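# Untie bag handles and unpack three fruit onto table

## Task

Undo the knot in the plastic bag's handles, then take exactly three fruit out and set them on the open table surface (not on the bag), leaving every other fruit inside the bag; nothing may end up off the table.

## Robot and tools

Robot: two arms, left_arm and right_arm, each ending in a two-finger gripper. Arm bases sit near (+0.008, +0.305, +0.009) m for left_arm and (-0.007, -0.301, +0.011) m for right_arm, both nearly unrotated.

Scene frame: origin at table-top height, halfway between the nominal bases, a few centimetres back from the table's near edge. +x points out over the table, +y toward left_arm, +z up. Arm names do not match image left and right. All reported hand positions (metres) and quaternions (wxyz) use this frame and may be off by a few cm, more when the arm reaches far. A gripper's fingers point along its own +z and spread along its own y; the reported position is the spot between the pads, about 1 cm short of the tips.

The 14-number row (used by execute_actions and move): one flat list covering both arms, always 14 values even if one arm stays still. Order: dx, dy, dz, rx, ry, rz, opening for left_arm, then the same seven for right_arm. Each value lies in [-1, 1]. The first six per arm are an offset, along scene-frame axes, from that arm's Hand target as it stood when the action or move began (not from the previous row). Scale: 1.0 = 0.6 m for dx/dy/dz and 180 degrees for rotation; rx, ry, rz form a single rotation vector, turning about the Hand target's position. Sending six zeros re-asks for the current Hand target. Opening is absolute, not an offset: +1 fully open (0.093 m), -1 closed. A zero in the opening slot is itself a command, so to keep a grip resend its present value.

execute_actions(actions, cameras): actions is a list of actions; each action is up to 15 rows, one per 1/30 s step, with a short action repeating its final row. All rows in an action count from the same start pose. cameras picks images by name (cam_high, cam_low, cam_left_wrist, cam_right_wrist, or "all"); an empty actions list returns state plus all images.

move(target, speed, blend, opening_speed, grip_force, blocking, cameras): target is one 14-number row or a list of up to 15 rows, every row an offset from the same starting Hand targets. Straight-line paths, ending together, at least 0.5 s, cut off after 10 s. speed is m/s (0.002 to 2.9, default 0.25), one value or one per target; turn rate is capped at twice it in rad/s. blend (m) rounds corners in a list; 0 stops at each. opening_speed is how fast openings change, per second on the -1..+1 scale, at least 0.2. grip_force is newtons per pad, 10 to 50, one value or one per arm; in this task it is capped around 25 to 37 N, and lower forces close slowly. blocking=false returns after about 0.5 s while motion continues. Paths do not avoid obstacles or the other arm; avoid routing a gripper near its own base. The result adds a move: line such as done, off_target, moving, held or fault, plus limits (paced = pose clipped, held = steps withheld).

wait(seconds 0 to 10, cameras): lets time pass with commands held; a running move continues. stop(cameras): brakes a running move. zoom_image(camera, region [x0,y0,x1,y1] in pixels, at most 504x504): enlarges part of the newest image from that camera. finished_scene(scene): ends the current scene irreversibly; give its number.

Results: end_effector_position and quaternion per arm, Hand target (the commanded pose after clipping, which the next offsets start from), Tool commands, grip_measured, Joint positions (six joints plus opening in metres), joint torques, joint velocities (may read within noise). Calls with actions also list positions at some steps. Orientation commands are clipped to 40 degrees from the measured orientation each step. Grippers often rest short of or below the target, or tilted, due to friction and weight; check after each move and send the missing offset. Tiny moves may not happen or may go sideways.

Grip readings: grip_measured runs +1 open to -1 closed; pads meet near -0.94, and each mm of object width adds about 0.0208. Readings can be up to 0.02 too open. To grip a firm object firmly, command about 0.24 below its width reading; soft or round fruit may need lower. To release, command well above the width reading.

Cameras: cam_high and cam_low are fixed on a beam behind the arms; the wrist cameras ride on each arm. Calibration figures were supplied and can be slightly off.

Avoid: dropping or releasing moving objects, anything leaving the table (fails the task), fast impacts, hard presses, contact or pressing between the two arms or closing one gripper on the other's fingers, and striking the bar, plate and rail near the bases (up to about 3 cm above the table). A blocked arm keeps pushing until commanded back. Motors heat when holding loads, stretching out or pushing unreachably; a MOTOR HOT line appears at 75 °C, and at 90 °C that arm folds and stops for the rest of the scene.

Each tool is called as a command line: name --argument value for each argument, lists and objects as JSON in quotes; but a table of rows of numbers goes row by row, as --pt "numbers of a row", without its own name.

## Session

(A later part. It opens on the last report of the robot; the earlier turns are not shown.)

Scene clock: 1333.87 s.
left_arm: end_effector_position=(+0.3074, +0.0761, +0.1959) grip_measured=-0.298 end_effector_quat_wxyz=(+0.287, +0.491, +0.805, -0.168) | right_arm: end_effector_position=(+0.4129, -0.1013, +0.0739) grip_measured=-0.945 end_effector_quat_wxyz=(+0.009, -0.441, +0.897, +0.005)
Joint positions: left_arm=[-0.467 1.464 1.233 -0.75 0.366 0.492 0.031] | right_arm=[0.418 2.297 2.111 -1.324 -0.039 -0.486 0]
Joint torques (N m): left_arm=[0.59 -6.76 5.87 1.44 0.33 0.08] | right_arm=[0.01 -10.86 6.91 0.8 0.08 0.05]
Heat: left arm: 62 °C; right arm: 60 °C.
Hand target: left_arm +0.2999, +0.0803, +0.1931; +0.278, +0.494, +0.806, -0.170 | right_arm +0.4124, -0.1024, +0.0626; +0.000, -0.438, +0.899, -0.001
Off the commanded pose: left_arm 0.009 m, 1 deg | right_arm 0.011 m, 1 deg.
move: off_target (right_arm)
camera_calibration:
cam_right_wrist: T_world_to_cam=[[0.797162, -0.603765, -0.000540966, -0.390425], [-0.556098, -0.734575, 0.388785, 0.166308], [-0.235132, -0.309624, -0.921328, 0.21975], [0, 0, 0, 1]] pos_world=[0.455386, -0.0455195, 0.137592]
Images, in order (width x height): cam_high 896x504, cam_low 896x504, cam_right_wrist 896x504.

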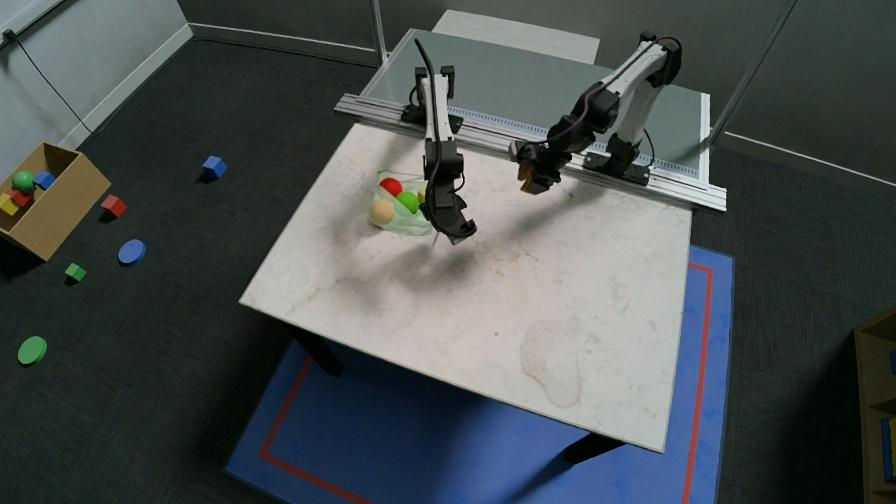

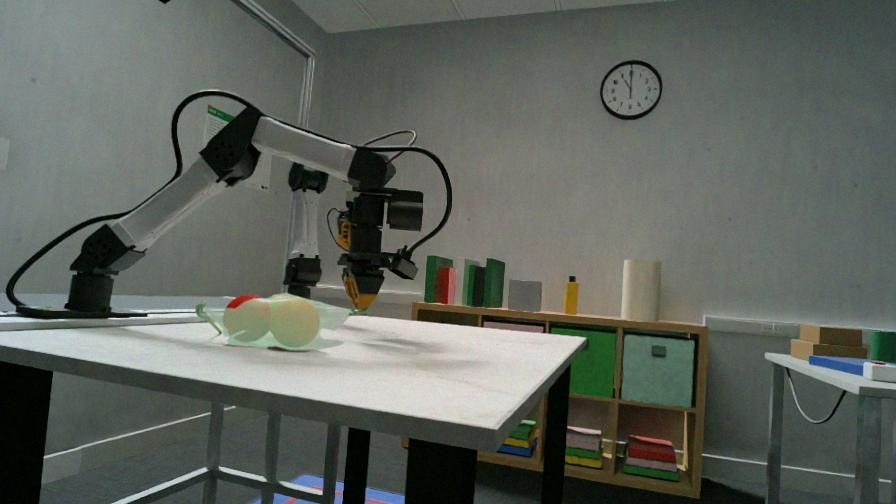

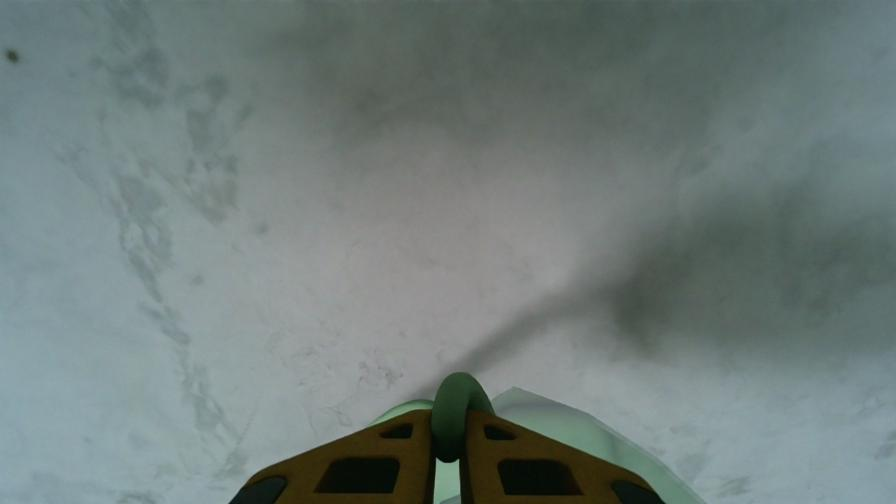

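move --pt "0 0 0 0 0 0 -0.3 0.02 0.03 -0.055 0 0 0 -1" --pt "0 0 0 0 0 0 -0.3 0.02 0.03 -0.055 0 0 0 -0.6" --pt "0 0 0 0 0 0 -0.3 0.02 0.03 0.12 0 0 0 -0.6" --speed '[0.08,0.08,0.1]' --cameras '["cam_right_wrist"]'

Scene clock: 1345.60 s.
left_arm: end_effector_position=(+0.3074, +0.0761, +0.1959) grip_measured=-0.298 end_effector_quat_wxyz=(+0.287, +0.491, +0.805, -0.168) | right_arm: end_effector_position=(+0.4244, -0.0817, +0.1139) grip_measured=-0.601 end_effector_quat_wxyz=(+0.021, -0.441, +0.897, +0.004)
Joint positions: left_arm=[-0.467 1.464 1.233 -0.75 0.366 0.492 0.031] | right_arm=[0.444 2.421 2.493 -1.558 -0.036 -0.46 0.016]
Joint torques (N m): left_arm=[0.57 -6.74 5.9 1.45 0.34 0.09] | right_arm=[-0.5 -15.94 10.43 0.42 0.07 0.02]
Heat: left arm: 60 °C; right arm: 59 °C.
Hand target: left_arm +0.2999, +0.0803, +0.1931; +0.278, +0.494, +0.806, -0.170 | right_arm +0.4244, -0.0845, +0.1346; +0.000, -0.438, +0.899, -0.001
Off the commanded pose: left_arm 0.009 m, 1 deg | right_arm 0.021 m, 2 deg.
joint sent to its limit (right arm) — joint 4 (wrist pitch), lower limit. The joint targets are off in orientation, not in position.
move: off_target (right_arm)
camera_calibration:
cam_right_wrist: T_world_to_cam=[[0.797166, -0.603654, 0.0113527, -0.389035], [-0.564172, -0.738067, 0.370091, 0.176759], [-0.215028, -0.301429, -0.928926, 0.258327], [0, 0, 0, 1]] pos_world=[0.465396, -0.0265159, 0.178966]
Images, in order (width x height): cam_right_wrist 896x504.

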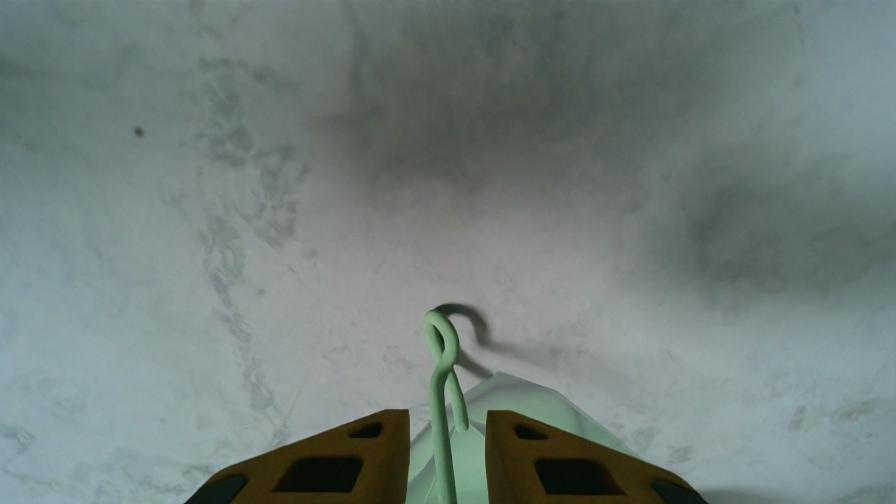

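move --pt "0 0 0 0 0 0 -0.3 -0.05 -0.07 0.105 0 0 0 -0.6" --pt "0 0 0 0 0 0 -0.3 -0.24 -0.36 0.109 0 0 0 0" --speed 0.15 --blend '[0.03,0]' --cameras '["cam_right_wrist","cam_high","cam_low"]'

zoom_image --camera "cam_high" --region '[360, 150, 500, 260]'

Scene clock: 1357.13 s.
left_arm: end_effector_position=(+0.3074, +0.0761, +0.1959) grip_measured=-0.298 end_effector_quat_wxyz=(+0.287, +0.491, +0.805, -0.168) | right_arm: end_effector_position=(+0.2822, -0.2998, +0.1963) grip_measured=-0.001 end_effector_quat_wxyz=(-0.013, -0.437, +0.899, +0.003)
Joint positions: left_arm=[-0.467 1.464 1.233 -0.75 0.366 0.492 0.031] | right_arm=[-0.054 1.642 1.634 -1.564 -0.037 -0.952 0.045]
Joint torques (N m): left_arm=[0.58 -6.75 5.97 1.45 0.32 0.08] | right_arm=[-0.7 -9.39 6.37 0.61 -0.13 -0.07]
Heat: left arm: 59 °C; right arm: 59 °C.
Hand target: left_arm +0.2999, +0.0803, +0.1931; +0.278, +0.494, +0.806, -0.170 | right_arm +0.2804, -0.3004, +0.2000; +0.000, -0.438, +0.899, -0.001
Off the commanded pose: left_arm 0.009 m, 1 deg | right_arm 0.004 m, 2 deg.
move: done
camera_calibration:
cam_right_wrist: T_world_to_cam=[[0.792266, -0.609961, -0.0162251, -0.403361], [-0.546424, -0.72107, 0.426003, -0.105789], [-0.271545, -0.328642, -0.904576, 0.241578], [0, 0, 0, 1]] pos_world=[0.327363, -0.242923, 0.257047]
Images, in order (width x height): cam_high 896x504, cam_low 896x504, cam_right_wrist 896x504.

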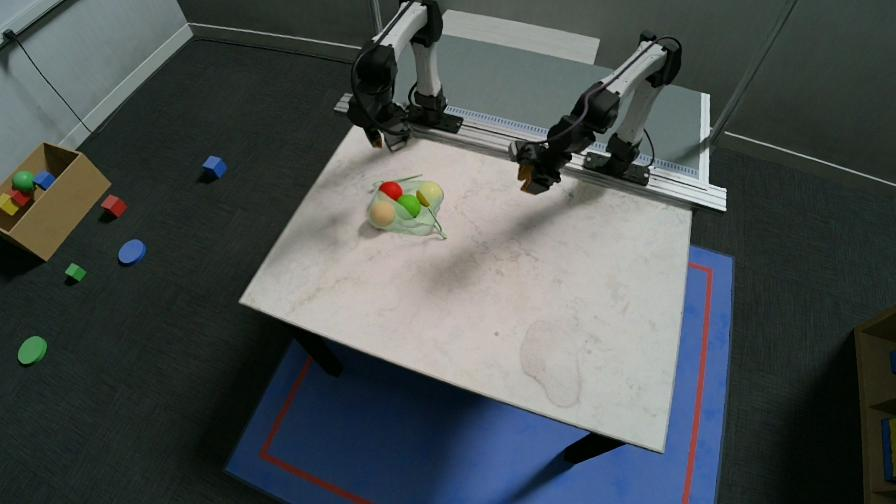

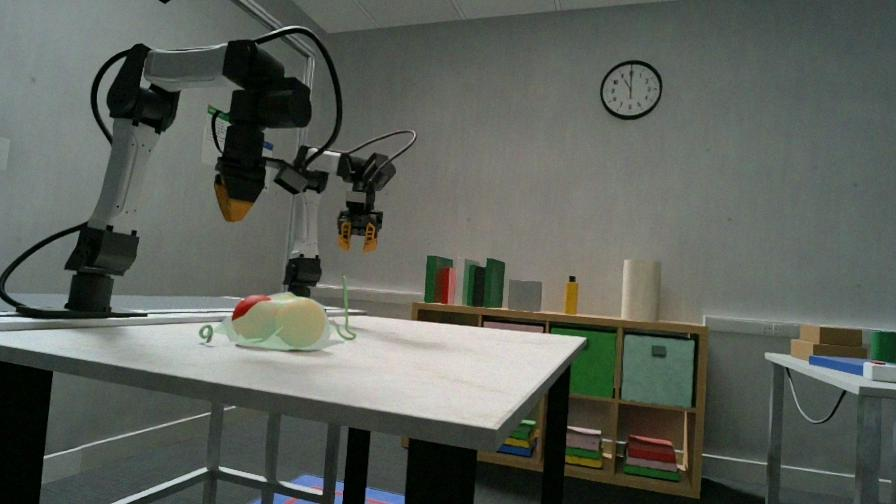

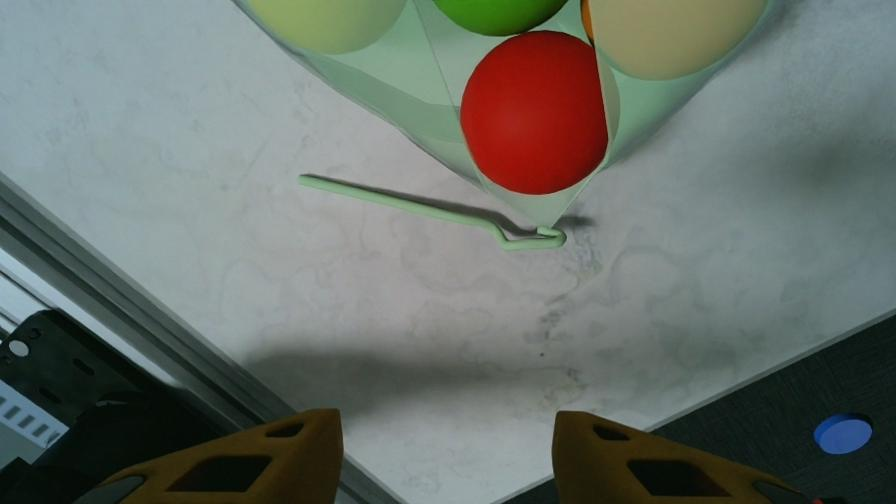

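Scaled by 3.600 from the camera's 896x504 image, which has a finer 1280x720 frame.

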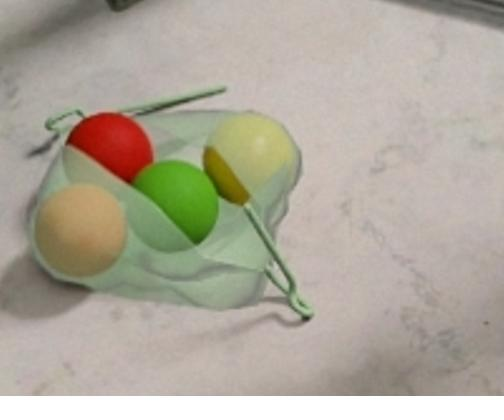

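move --pt "0 0 0 0 0 0 -0.3 0.0543 0.0207 -0.09 0.026 -0.0853 -0.3917 1" --speed 0.15 --cameras '["cam_right_wrist","cam_low"]'

Scene clock: 1415.77 s.
left_arm: end_effector_position=(+0.3074, +0.0761, +0.1959) grip_measured=-0.298 end_effector_quat_wxyz=(+0.287, +0.491, +0.805, -0.168) | right_arm: end_effector_position=(+0.3142, -0.2868, +0.1411) grip_measured=+1.000 end_effector_quat_wxyz=(+0.114, +0.160, +0.980, -0.018)
Joint positions: left_arm=[-0.467 1.464 1.233 -0.75 0.366 0.492 0.031] | right_arm=[0.04 1.521 1.269 -1.075 0.041 0.373 0.093]
Joint torques (N m): left_arm=[0.54 -6.86 5.9 1.45 0.32 0.08] | right_arm=[0.1 -9.11 7.06 1.27 0.24 0.06]
Heat: left arm: 55 °C; right arm: 54 °C.
Hand target: left_arm +0.2999, +0.0803, +0.1931; +0.278, +0.494, +0.806, -0.170 | right_arm +0.3130, -0.2880, +0.1459; +0.129, +0.163, +0.978, -0.022
Off the commanded pose: left_arm 0.009 m, 1 deg | right_arm 0.005 m, 2 deg.
move: done
camera_calibration:
cam_right_wrist: T_world_to_cam=[[-0.30952, -0.950893, 0.000054687, -0.175633], [-0.933828, 0.303977, 0.188584, 0.393771], [-0.17934, 0.0583196, -0.982057, 0.297599], [0, 0, 0, 1]] pos_world=[0.366724, -0.304061, 0.218009]
Images, in order (width x height): cam_low 896x504, cam_right_wrist 896x504.

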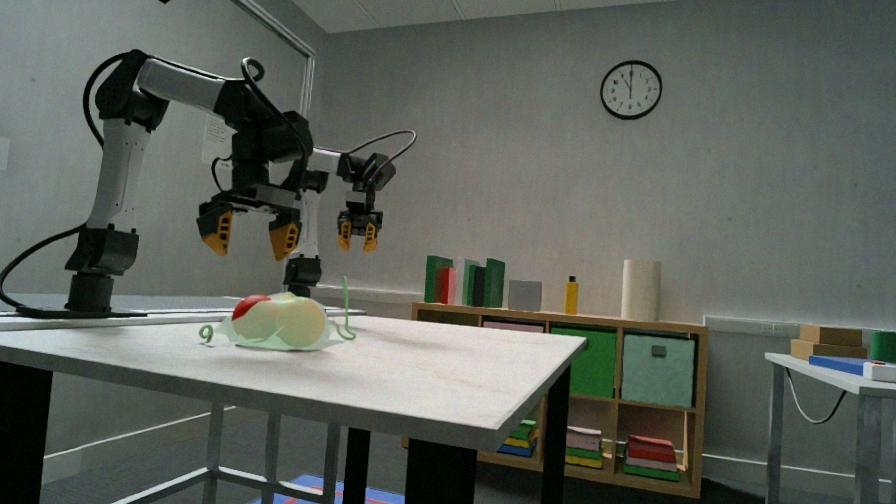

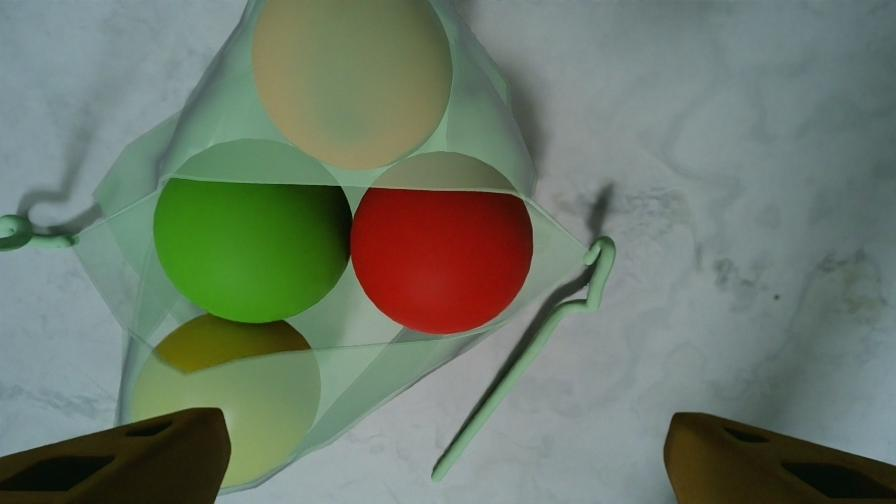

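move --pt "0 0 0 0 0 0 -0.3 0.039 -0.01 -0.1 0 0 0 1" --speed 0.12 --cameras '["cam_right_wrist"]'

Scene clock: 1432.97 s.
left_arm: end_effector_position=(+0.3074, +0.0761, +0.1959) grip_measured=-0.298 end_effector_quat_wxyz=(+0.287, +0.491, +0.805, -0.168) | right_arm: end_effector_position=(+0.3368, -0.2878, +0.0917) grip_measured=+1.000 end_effector_quat_wxyz=(+0.131, +0.160, +0.978, -0.014)
Joint positions: left_arm=[-0.467 1.464 1.233 -0.75 0.366 0.492 0.031] | right_arm=[0.04 1.602 1.145 -0.834 0.041 0.373 0.093]
Joint torques (N m): left_arm=[0.54 -6.74 5.86 1.44 0.33 0.06] | right_arm=[-1.01 -6.13 7.45 1.38 0.18 -0.07]
Heat: left arm: 55 °C; right arm: 53 °C.
Hand target: left_arm +0.2999, +0.0803, +0.1931; +0.278, +0.494, +0.806, -0.170 | right_arm +0.3364, -0.2939, +0.0860; +0.129, +0.163, +0.978, -0.021
Off the commanded pose: left_arm 0.009 m, 1 deg | right_arm 0.009 m, 1 deg.
move: done
camera_calibration:
cam_right_wrist: T_world_to_cam=[[-0.307761, -0.951377, -0.0128038, -0.169082], [-0.94053, 0.302163, 0.155244, 0.429291], [-0.143827, 0.0598205, -0.987793, 0.24213], [0, 0, 0, 1]] pos_world=[0.386549, -0.305061, 0.170364]
Images, in order (width x height): cam_right_wrist 896x504.

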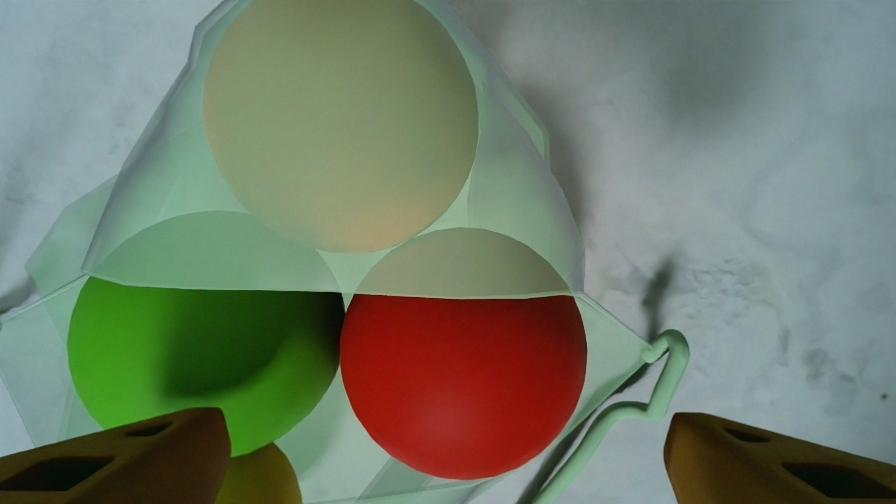

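move --pt "0 0 0 0 0 0 -0.3 -0.0068 -0.0058 -0.0755 0 0 0 0.78" --speed 0.05 --cameras '["cam_right_wrist"]'

Scene clock: 1458.83 s.
left_arm: end_effector_position=(+0.3074, +0.0761, +0.1959) grip_measured=-0.298 end_effector_quat_wxyz=(+0.287, +0.491, +0.805, -0.168) | right_arm: end_effector_position=(+0.3354, -0.2916, +0.0492) grip_measured=+0.781 end_effector_quat_wxyz=(+0.136, +0.161, +0.977, -0.013)
Joint positions: left_arm=[-0.467 1.464 1.233 -0.75 0.366 0.492 0.031] | right_arm=[0.034 1.644 1.008 -0.646 0.041 0.37 0.083]
Joint torques (N m): left_arm=[0.61 -6.82 5.96 1.44 0.35 0.07] | right_arm=[-0.94 -5.61 6.75 1.38 0.17 -0.1]
Heat: left arm: 54 °C; right arm: 53 °C.
Hand target: left_arm +0.2999, +0.0803, +0.1931; +0.278, +0.494, +0.806, -0.170 | right_arm +0.3323, -0.2974, +0.0407; +0.129, +0.163, +0.978, -0.021
Off the commanded pose: left_arm 0.009 m, 1 deg | right_arm 0.011 m, 1 deg.
move: off_target (right_arm)
camera_calibration:
cam_right_wrist: T_world_to_cam=[[-0.310306, -0.95051, -0.0154971, -0.172506], [-0.941169, 0.30488, 0.145768, 0.437261], [-0.133829, 0.0598181, -0.989197, 0.196891], [0, 0, 0, 1]] pos_world=[0.384357, -0.309058, 0.128352]
Images, in order (width x height): cam_right_wrist 896x504.

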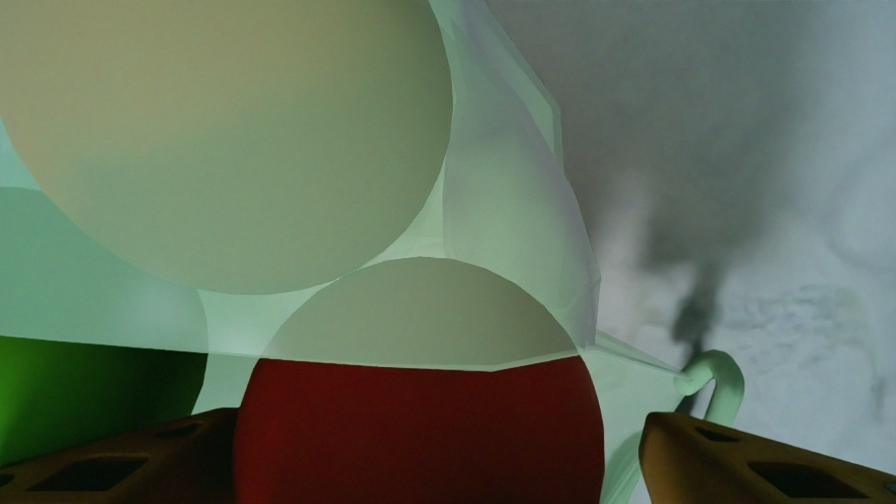

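move --pt "0 0 0 0 0 0 -0.3 0.003 0.011 -0.003 0 0 0 0.78" --pt "0 0 0 0 0 0 -0.3 0.003 0.011 -0.003 0 0 0 0.25" --speed 0.05 --grip_force '[50,20]' --cameras '["cam_right_wrist"]'

Scene clock: 1472.03 s.
left_arm: end_effector_position=(+0.3074, +0.0761, +0.1959) grip_measured=-0.298 end_effector_quat_wxyz=(+0.287, +0.491, +0.805, -0.168) | right_arm: end_effector_position=(+0.3362, -0.2894, +0.0464) grip_measured=+0.361 end_effector_quat_wxyz=(+0.135, +0.160, +0.978, -0.014)
Joint positions: left_arm=[-0.467 1.464 1.233 -0.75 0.366 0.492 0.031] | right_arm=[0.042 1.654 1.008 -0.639 0.043 0.376 0.063]
Joint torques (N m): left_arm=[0.57 -6.75 5.9 1.46 0.33 0.09] | right_arm=[0.25 -5.61 7.04 1.31 0.22 0.09]
Heat: left arm: 54 °C; right arm: 53 °C.
Hand target: left_arm +0.2999, +0.0803, +0.1931; +0.278, +0.494, +0.806, -0.170 | right_arm +0.3341, -0.2909, +0.0389; +0.129, +0.163, +0.978, -0.021
Off the commanded pose: left_arm 0.009 m, 1 deg | right_arm 0.008 m, 1 deg.
grip_force (N): 50, 20
move: done
camera_calibration:
cam_right_wrist: T_world_to_cam=[[-0.308546, -0.951104, -0.0141703, -0.17096], [-0.941316, 0.30316, 0.148384, 0.437201], [-0.136832, 0.0591219, -0.988828, 0.194828], [0, 0, 0, 1]] pos_world=[0.385455, -0.306661, 0.125355]
Images, in order (width x height): cam_right_wrist 896x504.

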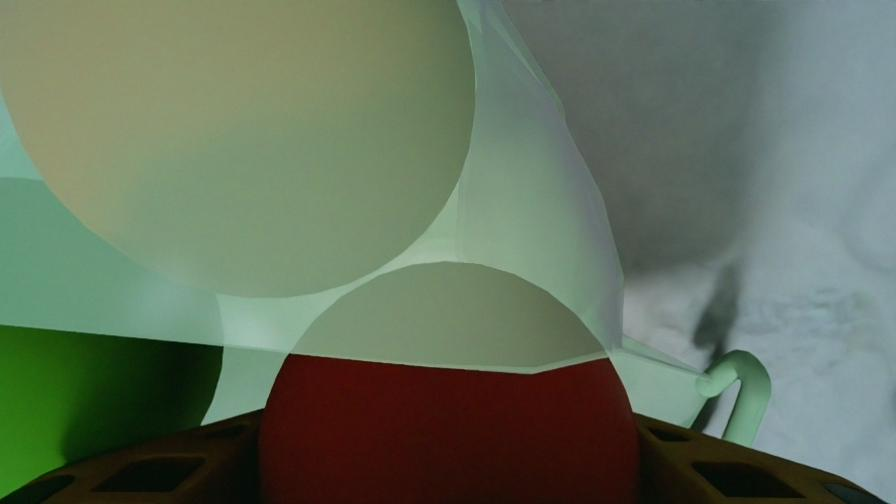

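move --pt "0 0 0 0 0 0 -0.3 0.0 0.0 0.2 0 0 0 0.25" --speed 0.06 --cameras '["cam_right_wrist","cam_low","cam_high"]'

zoom_image --camera "cam_low" --region '[170, 200, 390, 370]'

Scene clock: 1481.27 s.
left_arm: end_effector_position=(+0.3074, +0.0761, +0.1959) grip_measured=-0.298 end_effector_quat_wxyz=(+0.287, +0.491, +0.805, -0.168) | right_arm: end_effector_position=(+0.3310, -0.2858, +0.1389) grip_measured=+0.333 end_effector_quat_wxyz=(+0.106, +0.160, +0.981, -0.020)
Joint positions: left_arm=[-0.467 1.464 1.233 -0.75 0.366 0.492 0.031] | right_arm=[0.042 1.601 1.344 -1.088 0.043 0.374 0.061]
Joint torques (N m): left_arm=[0.57 -6.78 5.85 1.45 0.33 0.07] | right_arm=[-1.03 -10.04 12.14 0.82 0.17 -0.07]
Heat: left arm: 54 °C; right arm: 54 °C.
Hand target: left_arm +0.2999, +0.0803, +0.1931; +0.278, +0.494, +0.806, -0.170 | right_arm +0.3342, -0.2909, +0.1589; +0.129, +0.163, +0.978, -0.021
Off the commanded pose: left_arm 0.009 m, 1 deg | right_arm 0.021 m, 3 deg.
grip_force (N): 50, 20
move: off_target (right_arm)
camera_calibration:
cam_right_wrist: T_world_to_cam=[[-0.309674, -0.950814, 0.00747913, -0.170406], [-0.930497, 0.304657, 0.203369, 0.406646], [-0.195645, 0.0560187, -0.979074, 0.302587], [0, 0, 0, 1]] pos_world=[0.384813, -0.302862, 0.21483]
Images, in order (width x height): cam_high 896x504, cam_low 896x504, cam_right_wrist 896x504.

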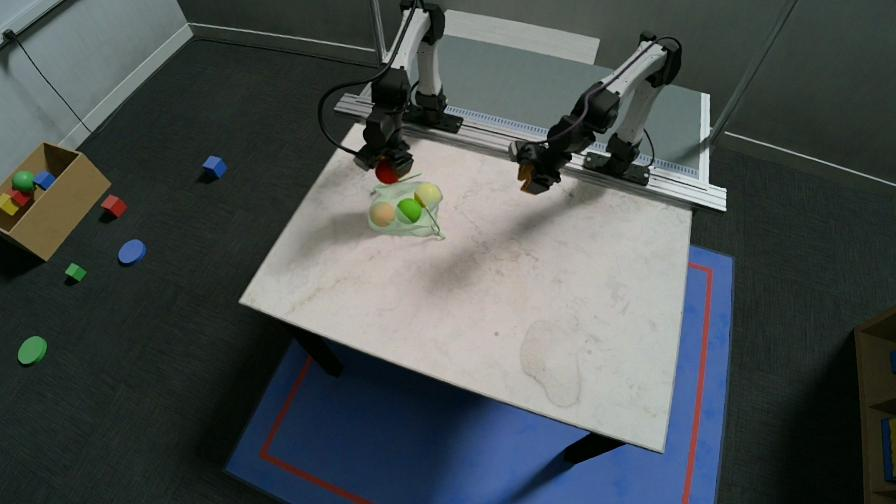

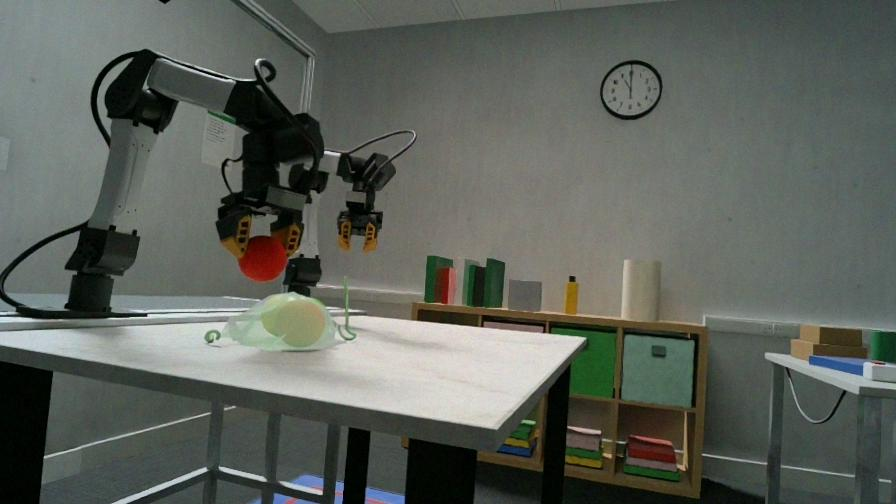

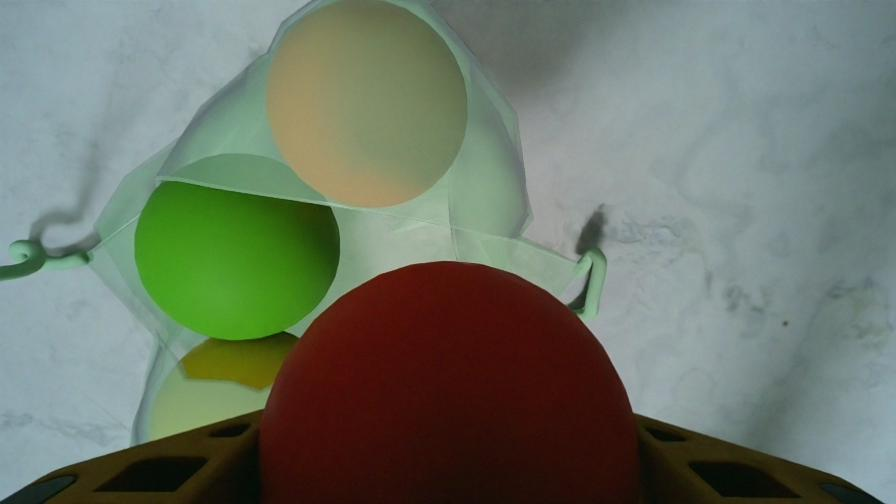

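Scaled by 2.291 from the camera's 896x504 image, which has a finer 1280x720 frame.

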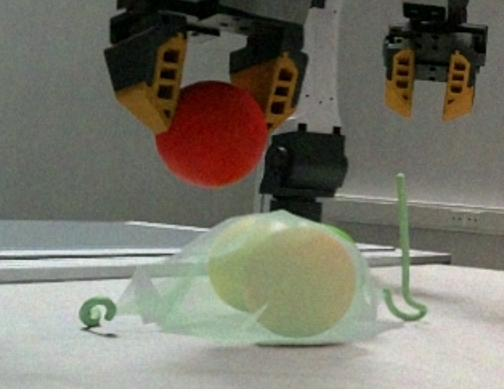

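move --pt "0 0 0 0 0 0 -0.3 0.277 -0.082 0.0 0.0 0 0 0.25" --pt "0 0 0 0 0 0 -0.3 0.277 -0.082 -0.155 0 0 0 0.25" --speed 0.12 --cameras '["cam_right_wrist","cam_low","cam_high"]'

zoom_image --camera "cam_low" --region '[250, 230, 470, 400]'

Scene clock: 1508.33 s.
left_arm: end_effector_position=(+0.3074, +0.0761, +0.1959) grip_measured=-0.298 end_effector_quat_wxyz=(+0.287, +0.491, +0.805, -0.168) | right_arm: end_effector_position=(+0.4972, -0.3399, +0.0496) grip_measured=+0.332 end_effector_quat_wxyz=(+0.107, +0.162, +0.981, -0.026)
Joint positions: left_arm=[-0.467 1.464 1.233 -0.75 0.366 0.492 0.031] | right_arm=[-0.08 2.309 1.977 -1.008 0.028 0.258 0.061]
Joint torques (N m): left_arm=[0.58 -6.8 5.86 1.45 0.34 0.09] | right_arm=[-0.54 -16.87 7.13 1.28 0 0.01]
Heat: left arm: 53 °C; right arm: 60 °C.
Hand target: left_arm +0.2999, +0.0803, +0.1931; +0.278, +0.494, +0.806, -0.170 | right_arm +0.5002, -0.3401, +0.0658; +0.129, +0.163, +0.978, -0.021
Off the commanded pose: left_arm 0.009 m, 1 deg | right_arm 0.017 m, 3 deg.
grip_force (N): 50, 20
move: off_target (right_arm)
camera_calibration:
cam_right_wrist: T_world_to_cam=[[-0.314556, -0.949059, 0.0185033, -0.167276], [-0.929194, 0.31184, 0.198382, 0.59798], [-0.194046, 0.045209, -0.97995, 0.246297], [0, 0, 0, 1]] pos_world=[0.550815, -0.356364, 0.125825]
Images, in order (width x height): cam_high 896x504, cam_low 896x504, cam_right_wrist 896x504.

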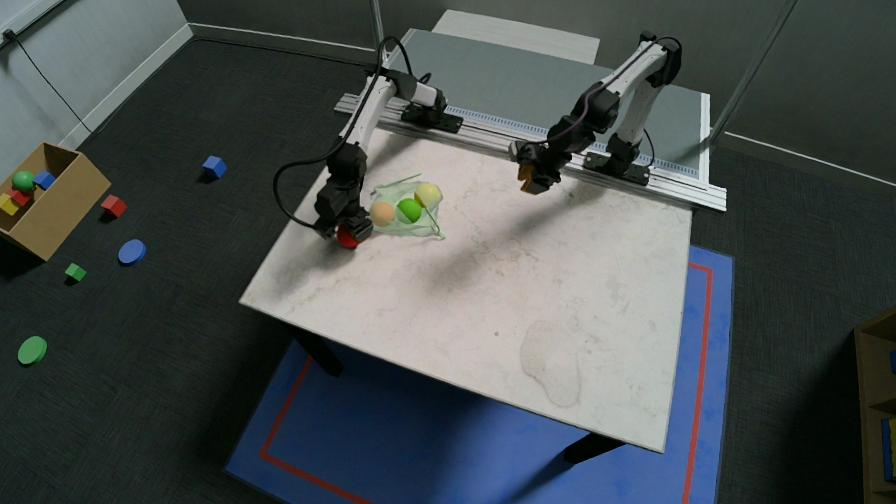

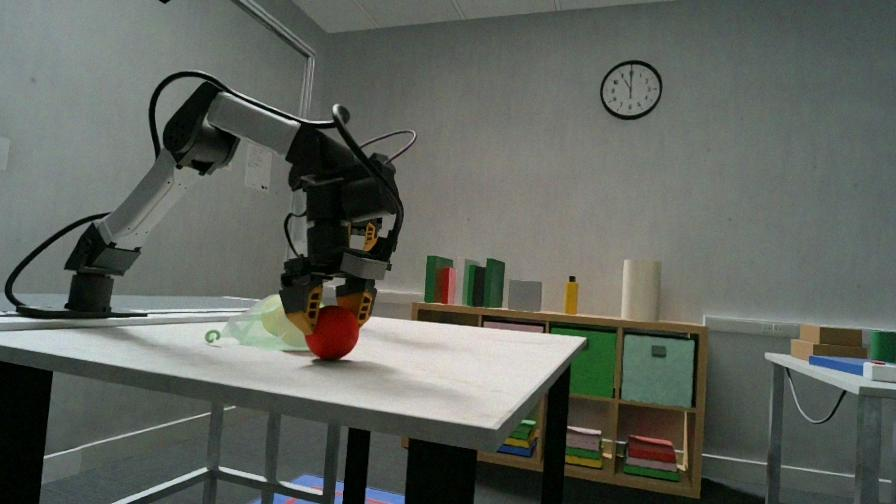

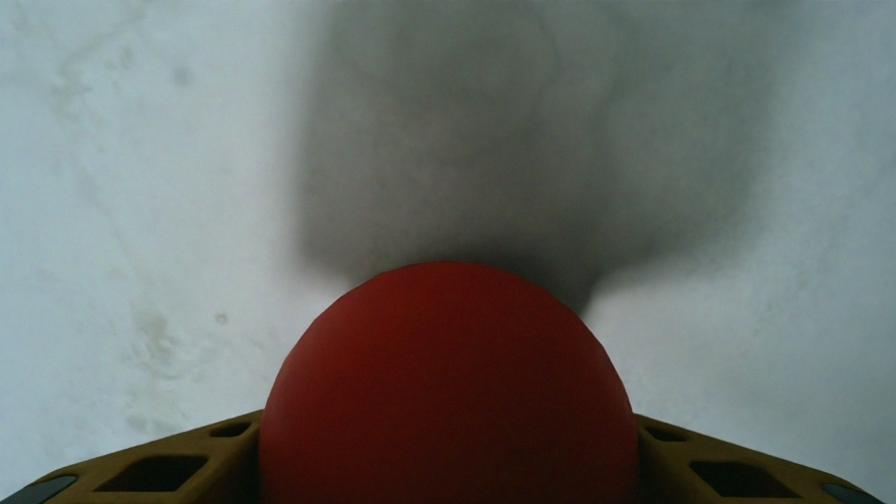

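Scaled by 2.291 from the camera's 896x504 image, which has a finer 1280x720 frame.

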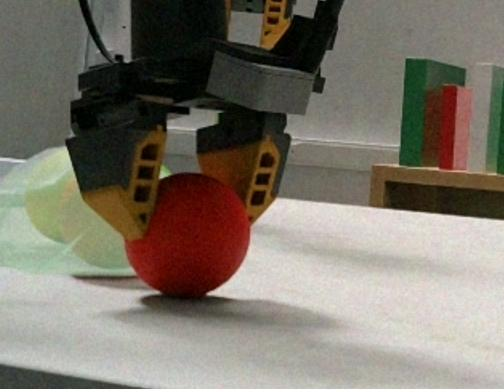

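move --pt "0 0 0 0 0 0 -0.3 0.0 0.0 -0.007 0.0 0 0 0.25" --speed 0.02 --cameras '["cam_low"]'

zoom_image --camera "cam_low" --region '[280, 280, 400, 380]'

Scene clock: 1518.47 s.
left_arm: end_effector_position=(+0.3074, +0.0761, +0.1959) grip_measured=-0.298 end_effector_quat_wxyz=(+0.287, +0.491, +0.805, -0.168) | right_arm: end_effector_position=(+0.4988, -0.3400, +0.0486) grip_measured=+0.332 end_effector_quat_wxyz=(+0.111, +0.162, +0.980, -0.026)
Joint positions: left_arm=[-0.467 1.464 1.233 -0.75 0.366 0.492 0.031] | right_arm=[-0.08 2.309 1.972 -0.995 0.028 0.258 0.061]
Joint torques (N m): left_arm=[0.58 -6.76 5.87 1.44 0.34 0.09] | right_arm=[-0.4 -16.68 6.56 1.32 0 -0.02]
Heat: left arm: 53 °C; right arm: 58 °C.
Hand target: left_arm +0.2999, +0.0803, +0.1931; +0.278, +0.494, +0.806, -0.170 | right_arm +0.5004, -0.3401, +0.0617; +0.129, +0.163, +0.978, -0.021
Off the commanded pose: left_arm 0.009 m, 1 deg | right_arm 0.013 m, 2 deg.
grip_force (N): 50, 20
move: off_target (right_arm)
Images, in order (width x height): cam_low 896x504.

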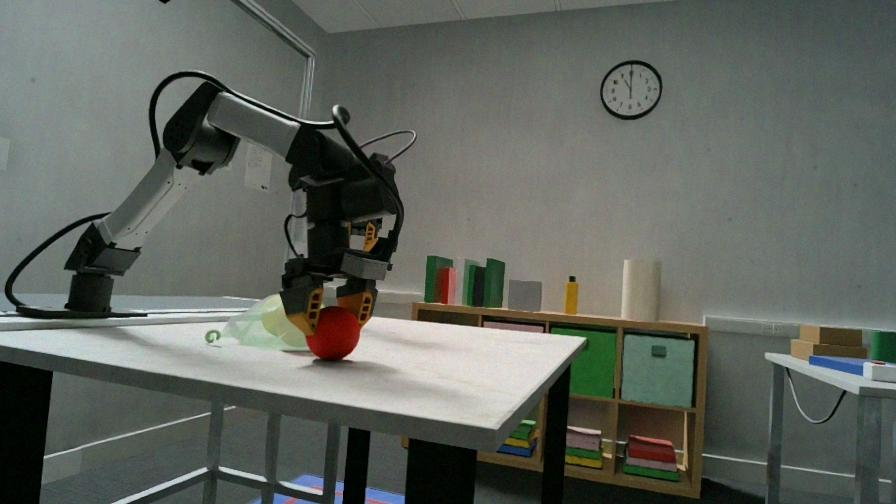

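Scaled by 4.200 from the camera's 896x504 image, which has a finer 1280x720 frame.

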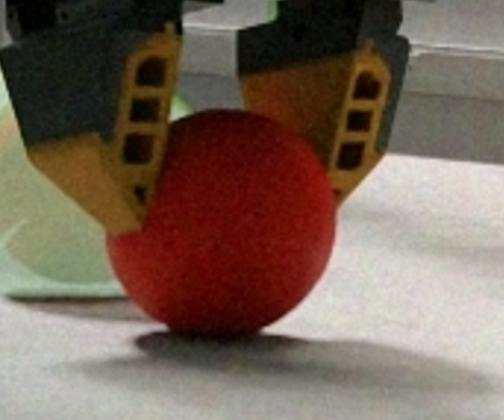

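move --pt "0 0 0 0 0 0 -0.3 0.0 0.0 -0.007 0.0 0 0 0.25" --speed 0.02 --cameras '["cam_low"]'

zoom_image --camera "cam_low" --region '[280, 280, 400, 380]'

Scene clock: 1525.07 s.
left_arm: end_effector_position=(+0.3074, +0.0761, +0.1959) grip_measured=-0.298 end_effector_quat_wxyz=(+0.287, +0.491, +0.805, -0.168) | right_arm: end_effector_position=(+0.4988, -0.3401, +0.0479) grip_measured=+0.332 end_effector_quat_wxyz=(+0.113, +0.162, +0.980, -0.026)
Joint positions: left_arm=[-0.467 1.464 1.233 -0.75 0.366 0.492 0.031] | right_arm=[-0.08 2.304 1.959 -0.982 0.028 0.258 0.061]
Joint torques (N m): left_arm=[0.57 -6.78 5.87 1.44 0.34 0.07] | right_arm=[-0.32 -15.98 6.5 1.35 0 -0.01]
Heat: left arm: 53 °C; right arm: 57 °C.
Hand target: left_arm +0.2999, +0.0803, +0.1931; +0.278, +0.494, +0.806, -0.170 | right_arm +0.5002, -0.3401, +0.0574; +0.129, +0.163, +0.978, -0.021
Off the commanded pose: left_arm 0.009 m, 1 deg | right_arm 0.010 m, 2 deg.
grip_force (N): 50, 20
move: done
Images, in order (width x height): cam_low 896x504.

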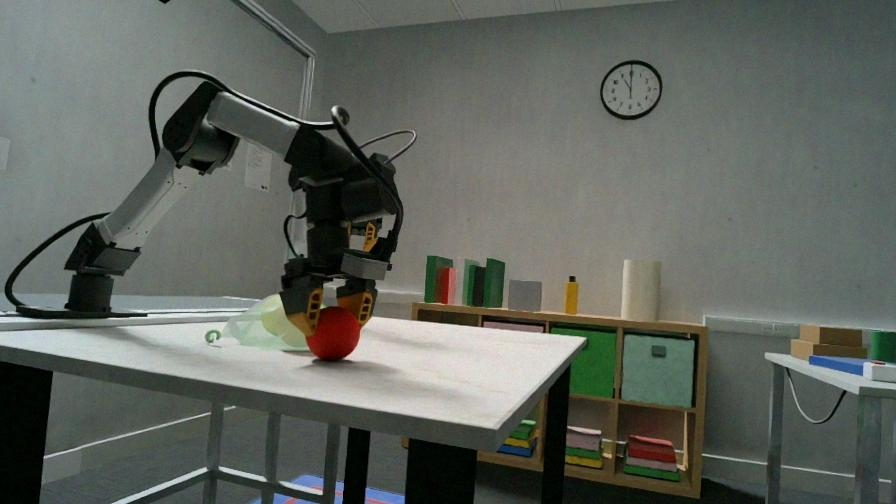

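Scaled by 4.200 from the camera's 896x504 image, which has a finer 1280x720 frame.

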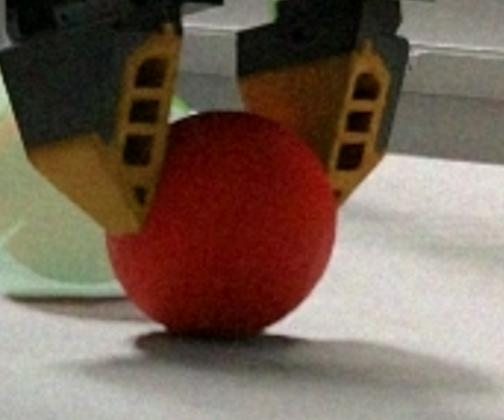

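move --pt "0 0 0 0 0 0 -0.3 0.0 0.0 0 0.0 0 0 1" --speed 0.02 --opening_speed 0.2 --cameras '["cam_low","cam_right_wrist"]'

Scene clock: 1539.00 s.
left_arm: end_effector_position=(+0.3074, +0.0761, +0.1959) grip_measured=-0.298 end_effector_quat_wxyz=(+0.287, +0.491, +0.805, -0.168) | right_arm: end_effector_position=(+0.5006, -0.3402, +0.0483) grip_measured=+1.000 end_effector_quat_wxyz=(+0.117, +0.162, +0.980, -0.025)
Joint positions: left_arm=[-0.467 1.464 1.233 -0.75 0.366 0.492 0.031] | right_arm=[-0.08 2.304 1.959 -0.974 0.028 0.258 0.093]
Joint torques (N m): left_arm=[0.62 -6.78 5.85 1.44 0.35 0.08] | right_arm=[-0.36 -15.84 6.43 1.29 0 0.04]
Heat: left arm: 53 °C; right arm: 55 °C.
Hand target: left_arm +0.2999, +0.0803, +0.1931; +0.278, +0.494, +0.806, -0.170 | right_arm +0.5003, -0.3401, +0.0574; +0.129, +0.163, +0.978, -0.021
Off the commanded pose: left_arm 0.009 m, 1 deg | right_arm 0.009 m, 1 deg.
grip_force (N): 50, 20
move: done
camera_calibration:
cam_right_wrist: T_world_to_cam=[[-0.313991, -0.949329, 0.013562, -0.166588], [-0.933282, 0.311243, 0.179198, 0.604181], [-0.174339, 0.0436094, -0.98372, 0.235543], [0, 0, 0, 1]] pos_world=[0.552628, -0.356466, 0.125699]
Images, in order (width x height): cam_low 896x504, cam_right_wrist 896x504.

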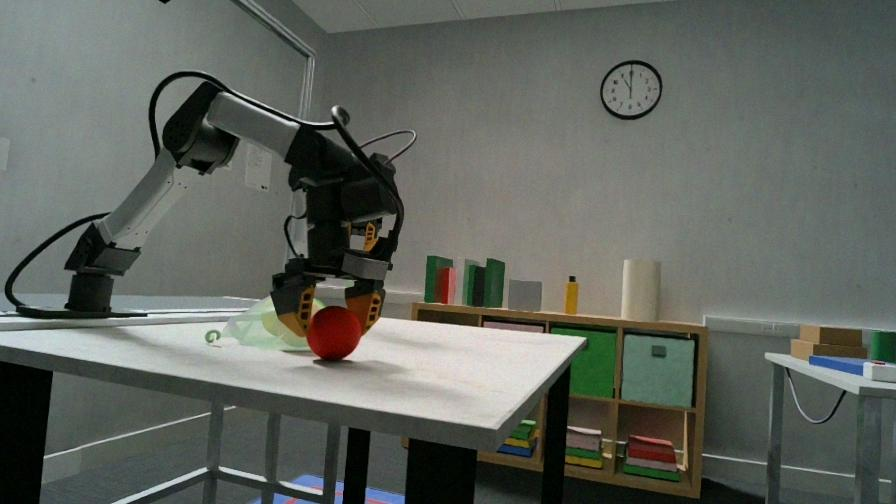

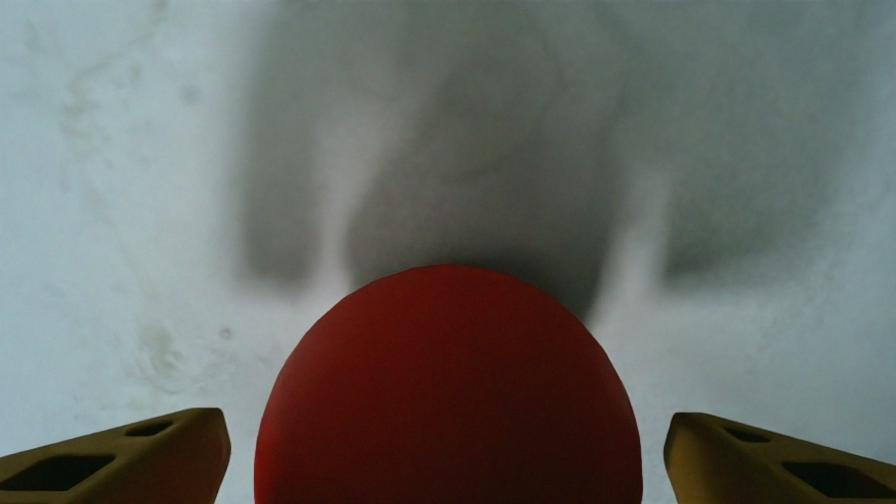

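move --pt "0 0 0 0 0 0 -0.3 -0.05 0.017 0.2 0.0 0 0 1" --pt "0 0 0 0 0 0 -0.3 -0.2455 0.2267 0.15 0.0 0 0 1" --speed '[0.1,0.15]' --blend '[0.02,0]' --cameras '["cam_low","cam_right_wrist","cam_high"]'

Scene clock: 1565.30 s.
left_arm: end_effector_position=(+0.3074, +0.0761, +0.1959) grip_measured=-0.298 end_effector_quat_wxyz=(+0.287, +0.491, +0.805, -0.168) | right_arm: end_effector_position=(+0.3539, -0.2013, +0.1389) grip_measured=+1.000 end_effector_quat_wxyz=(+0.111, +0.158, +0.981, -0.022)
Joint positions: left_arm=[-0.467 1.464 1.233 -0.75 0.366 0.492 0.031] | right_arm=[0.298 1.741 1.515 -1.127 0.106 0.619 0.093]
Joint torques (N m): left_arm=[0.57 -6.78 5.85 1.45 0.35 0.09] | right_arm=[-0.35 -11.79 7.13 1.13 0.32 0.06]
Heat: left arm: 53 °C; right arm: 54 °C.
Hand target: left_arm +0.2999, +0.0803, +0.1931; +0.278, +0.494, +0.806, -0.170 | right_arm +0.3530, -0.2040, +0.1474; +0.129, +0.163, +0.978, -0.021
Off the commanded pose: left_arm 0.009 m, 1 deg | right_arm 0.009 m, 2 deg.
grip_force (N): 50, 20
move: done
camera_calibration:
cam_right_wrist: T_world_to_cam=[[-0.306045, -0.951961, 0.0103053, -0.0848696], [-0.933703, 0.302253, 0.191944, 0.404459], [-0.185838, 0.0491213, -0.981352, 0.297828], [0, 0, 0, 1]] pos_world=[0.407019, -0.217671, 0.215516]
Images, in order (width x height): cam_high 896x504, cam_low 896x504, cam_right_wrist 896x504.

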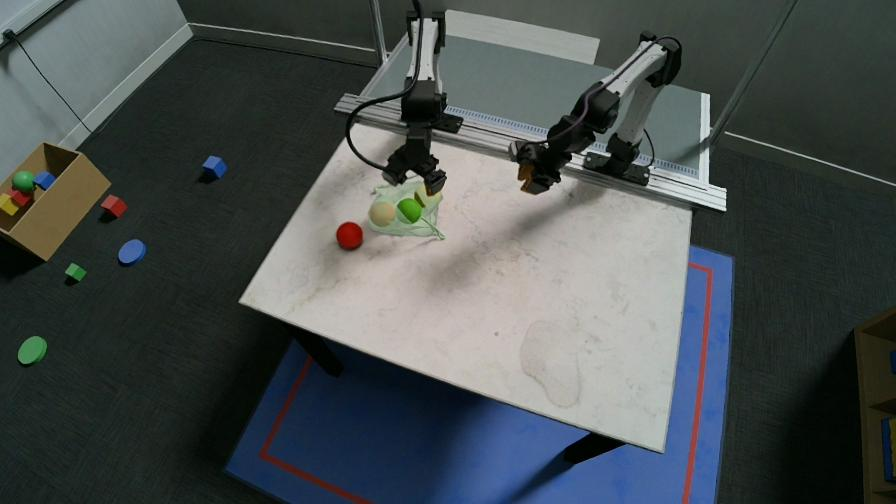

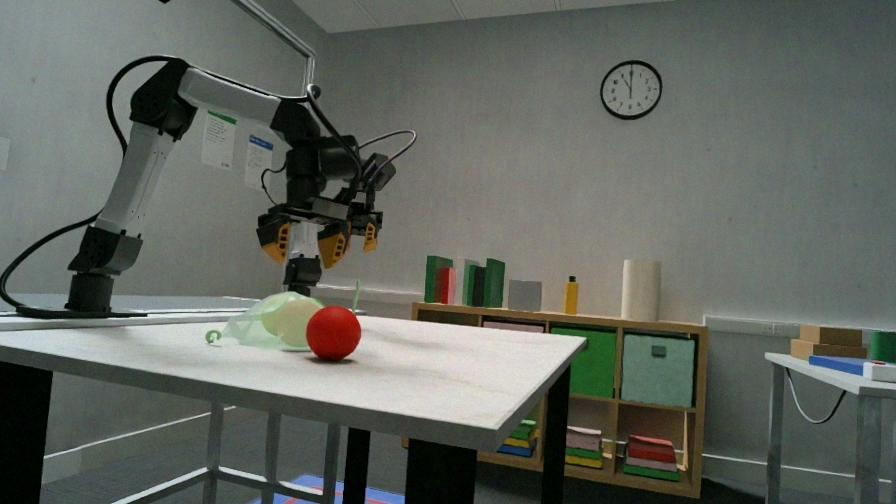

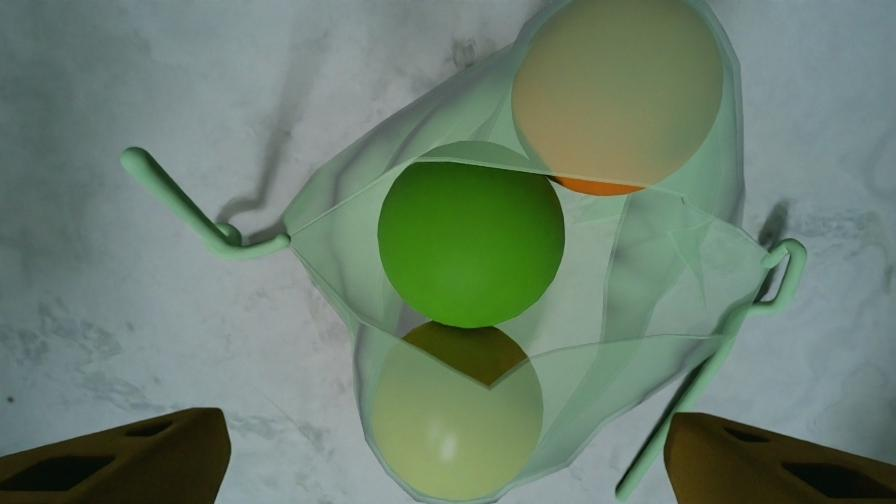

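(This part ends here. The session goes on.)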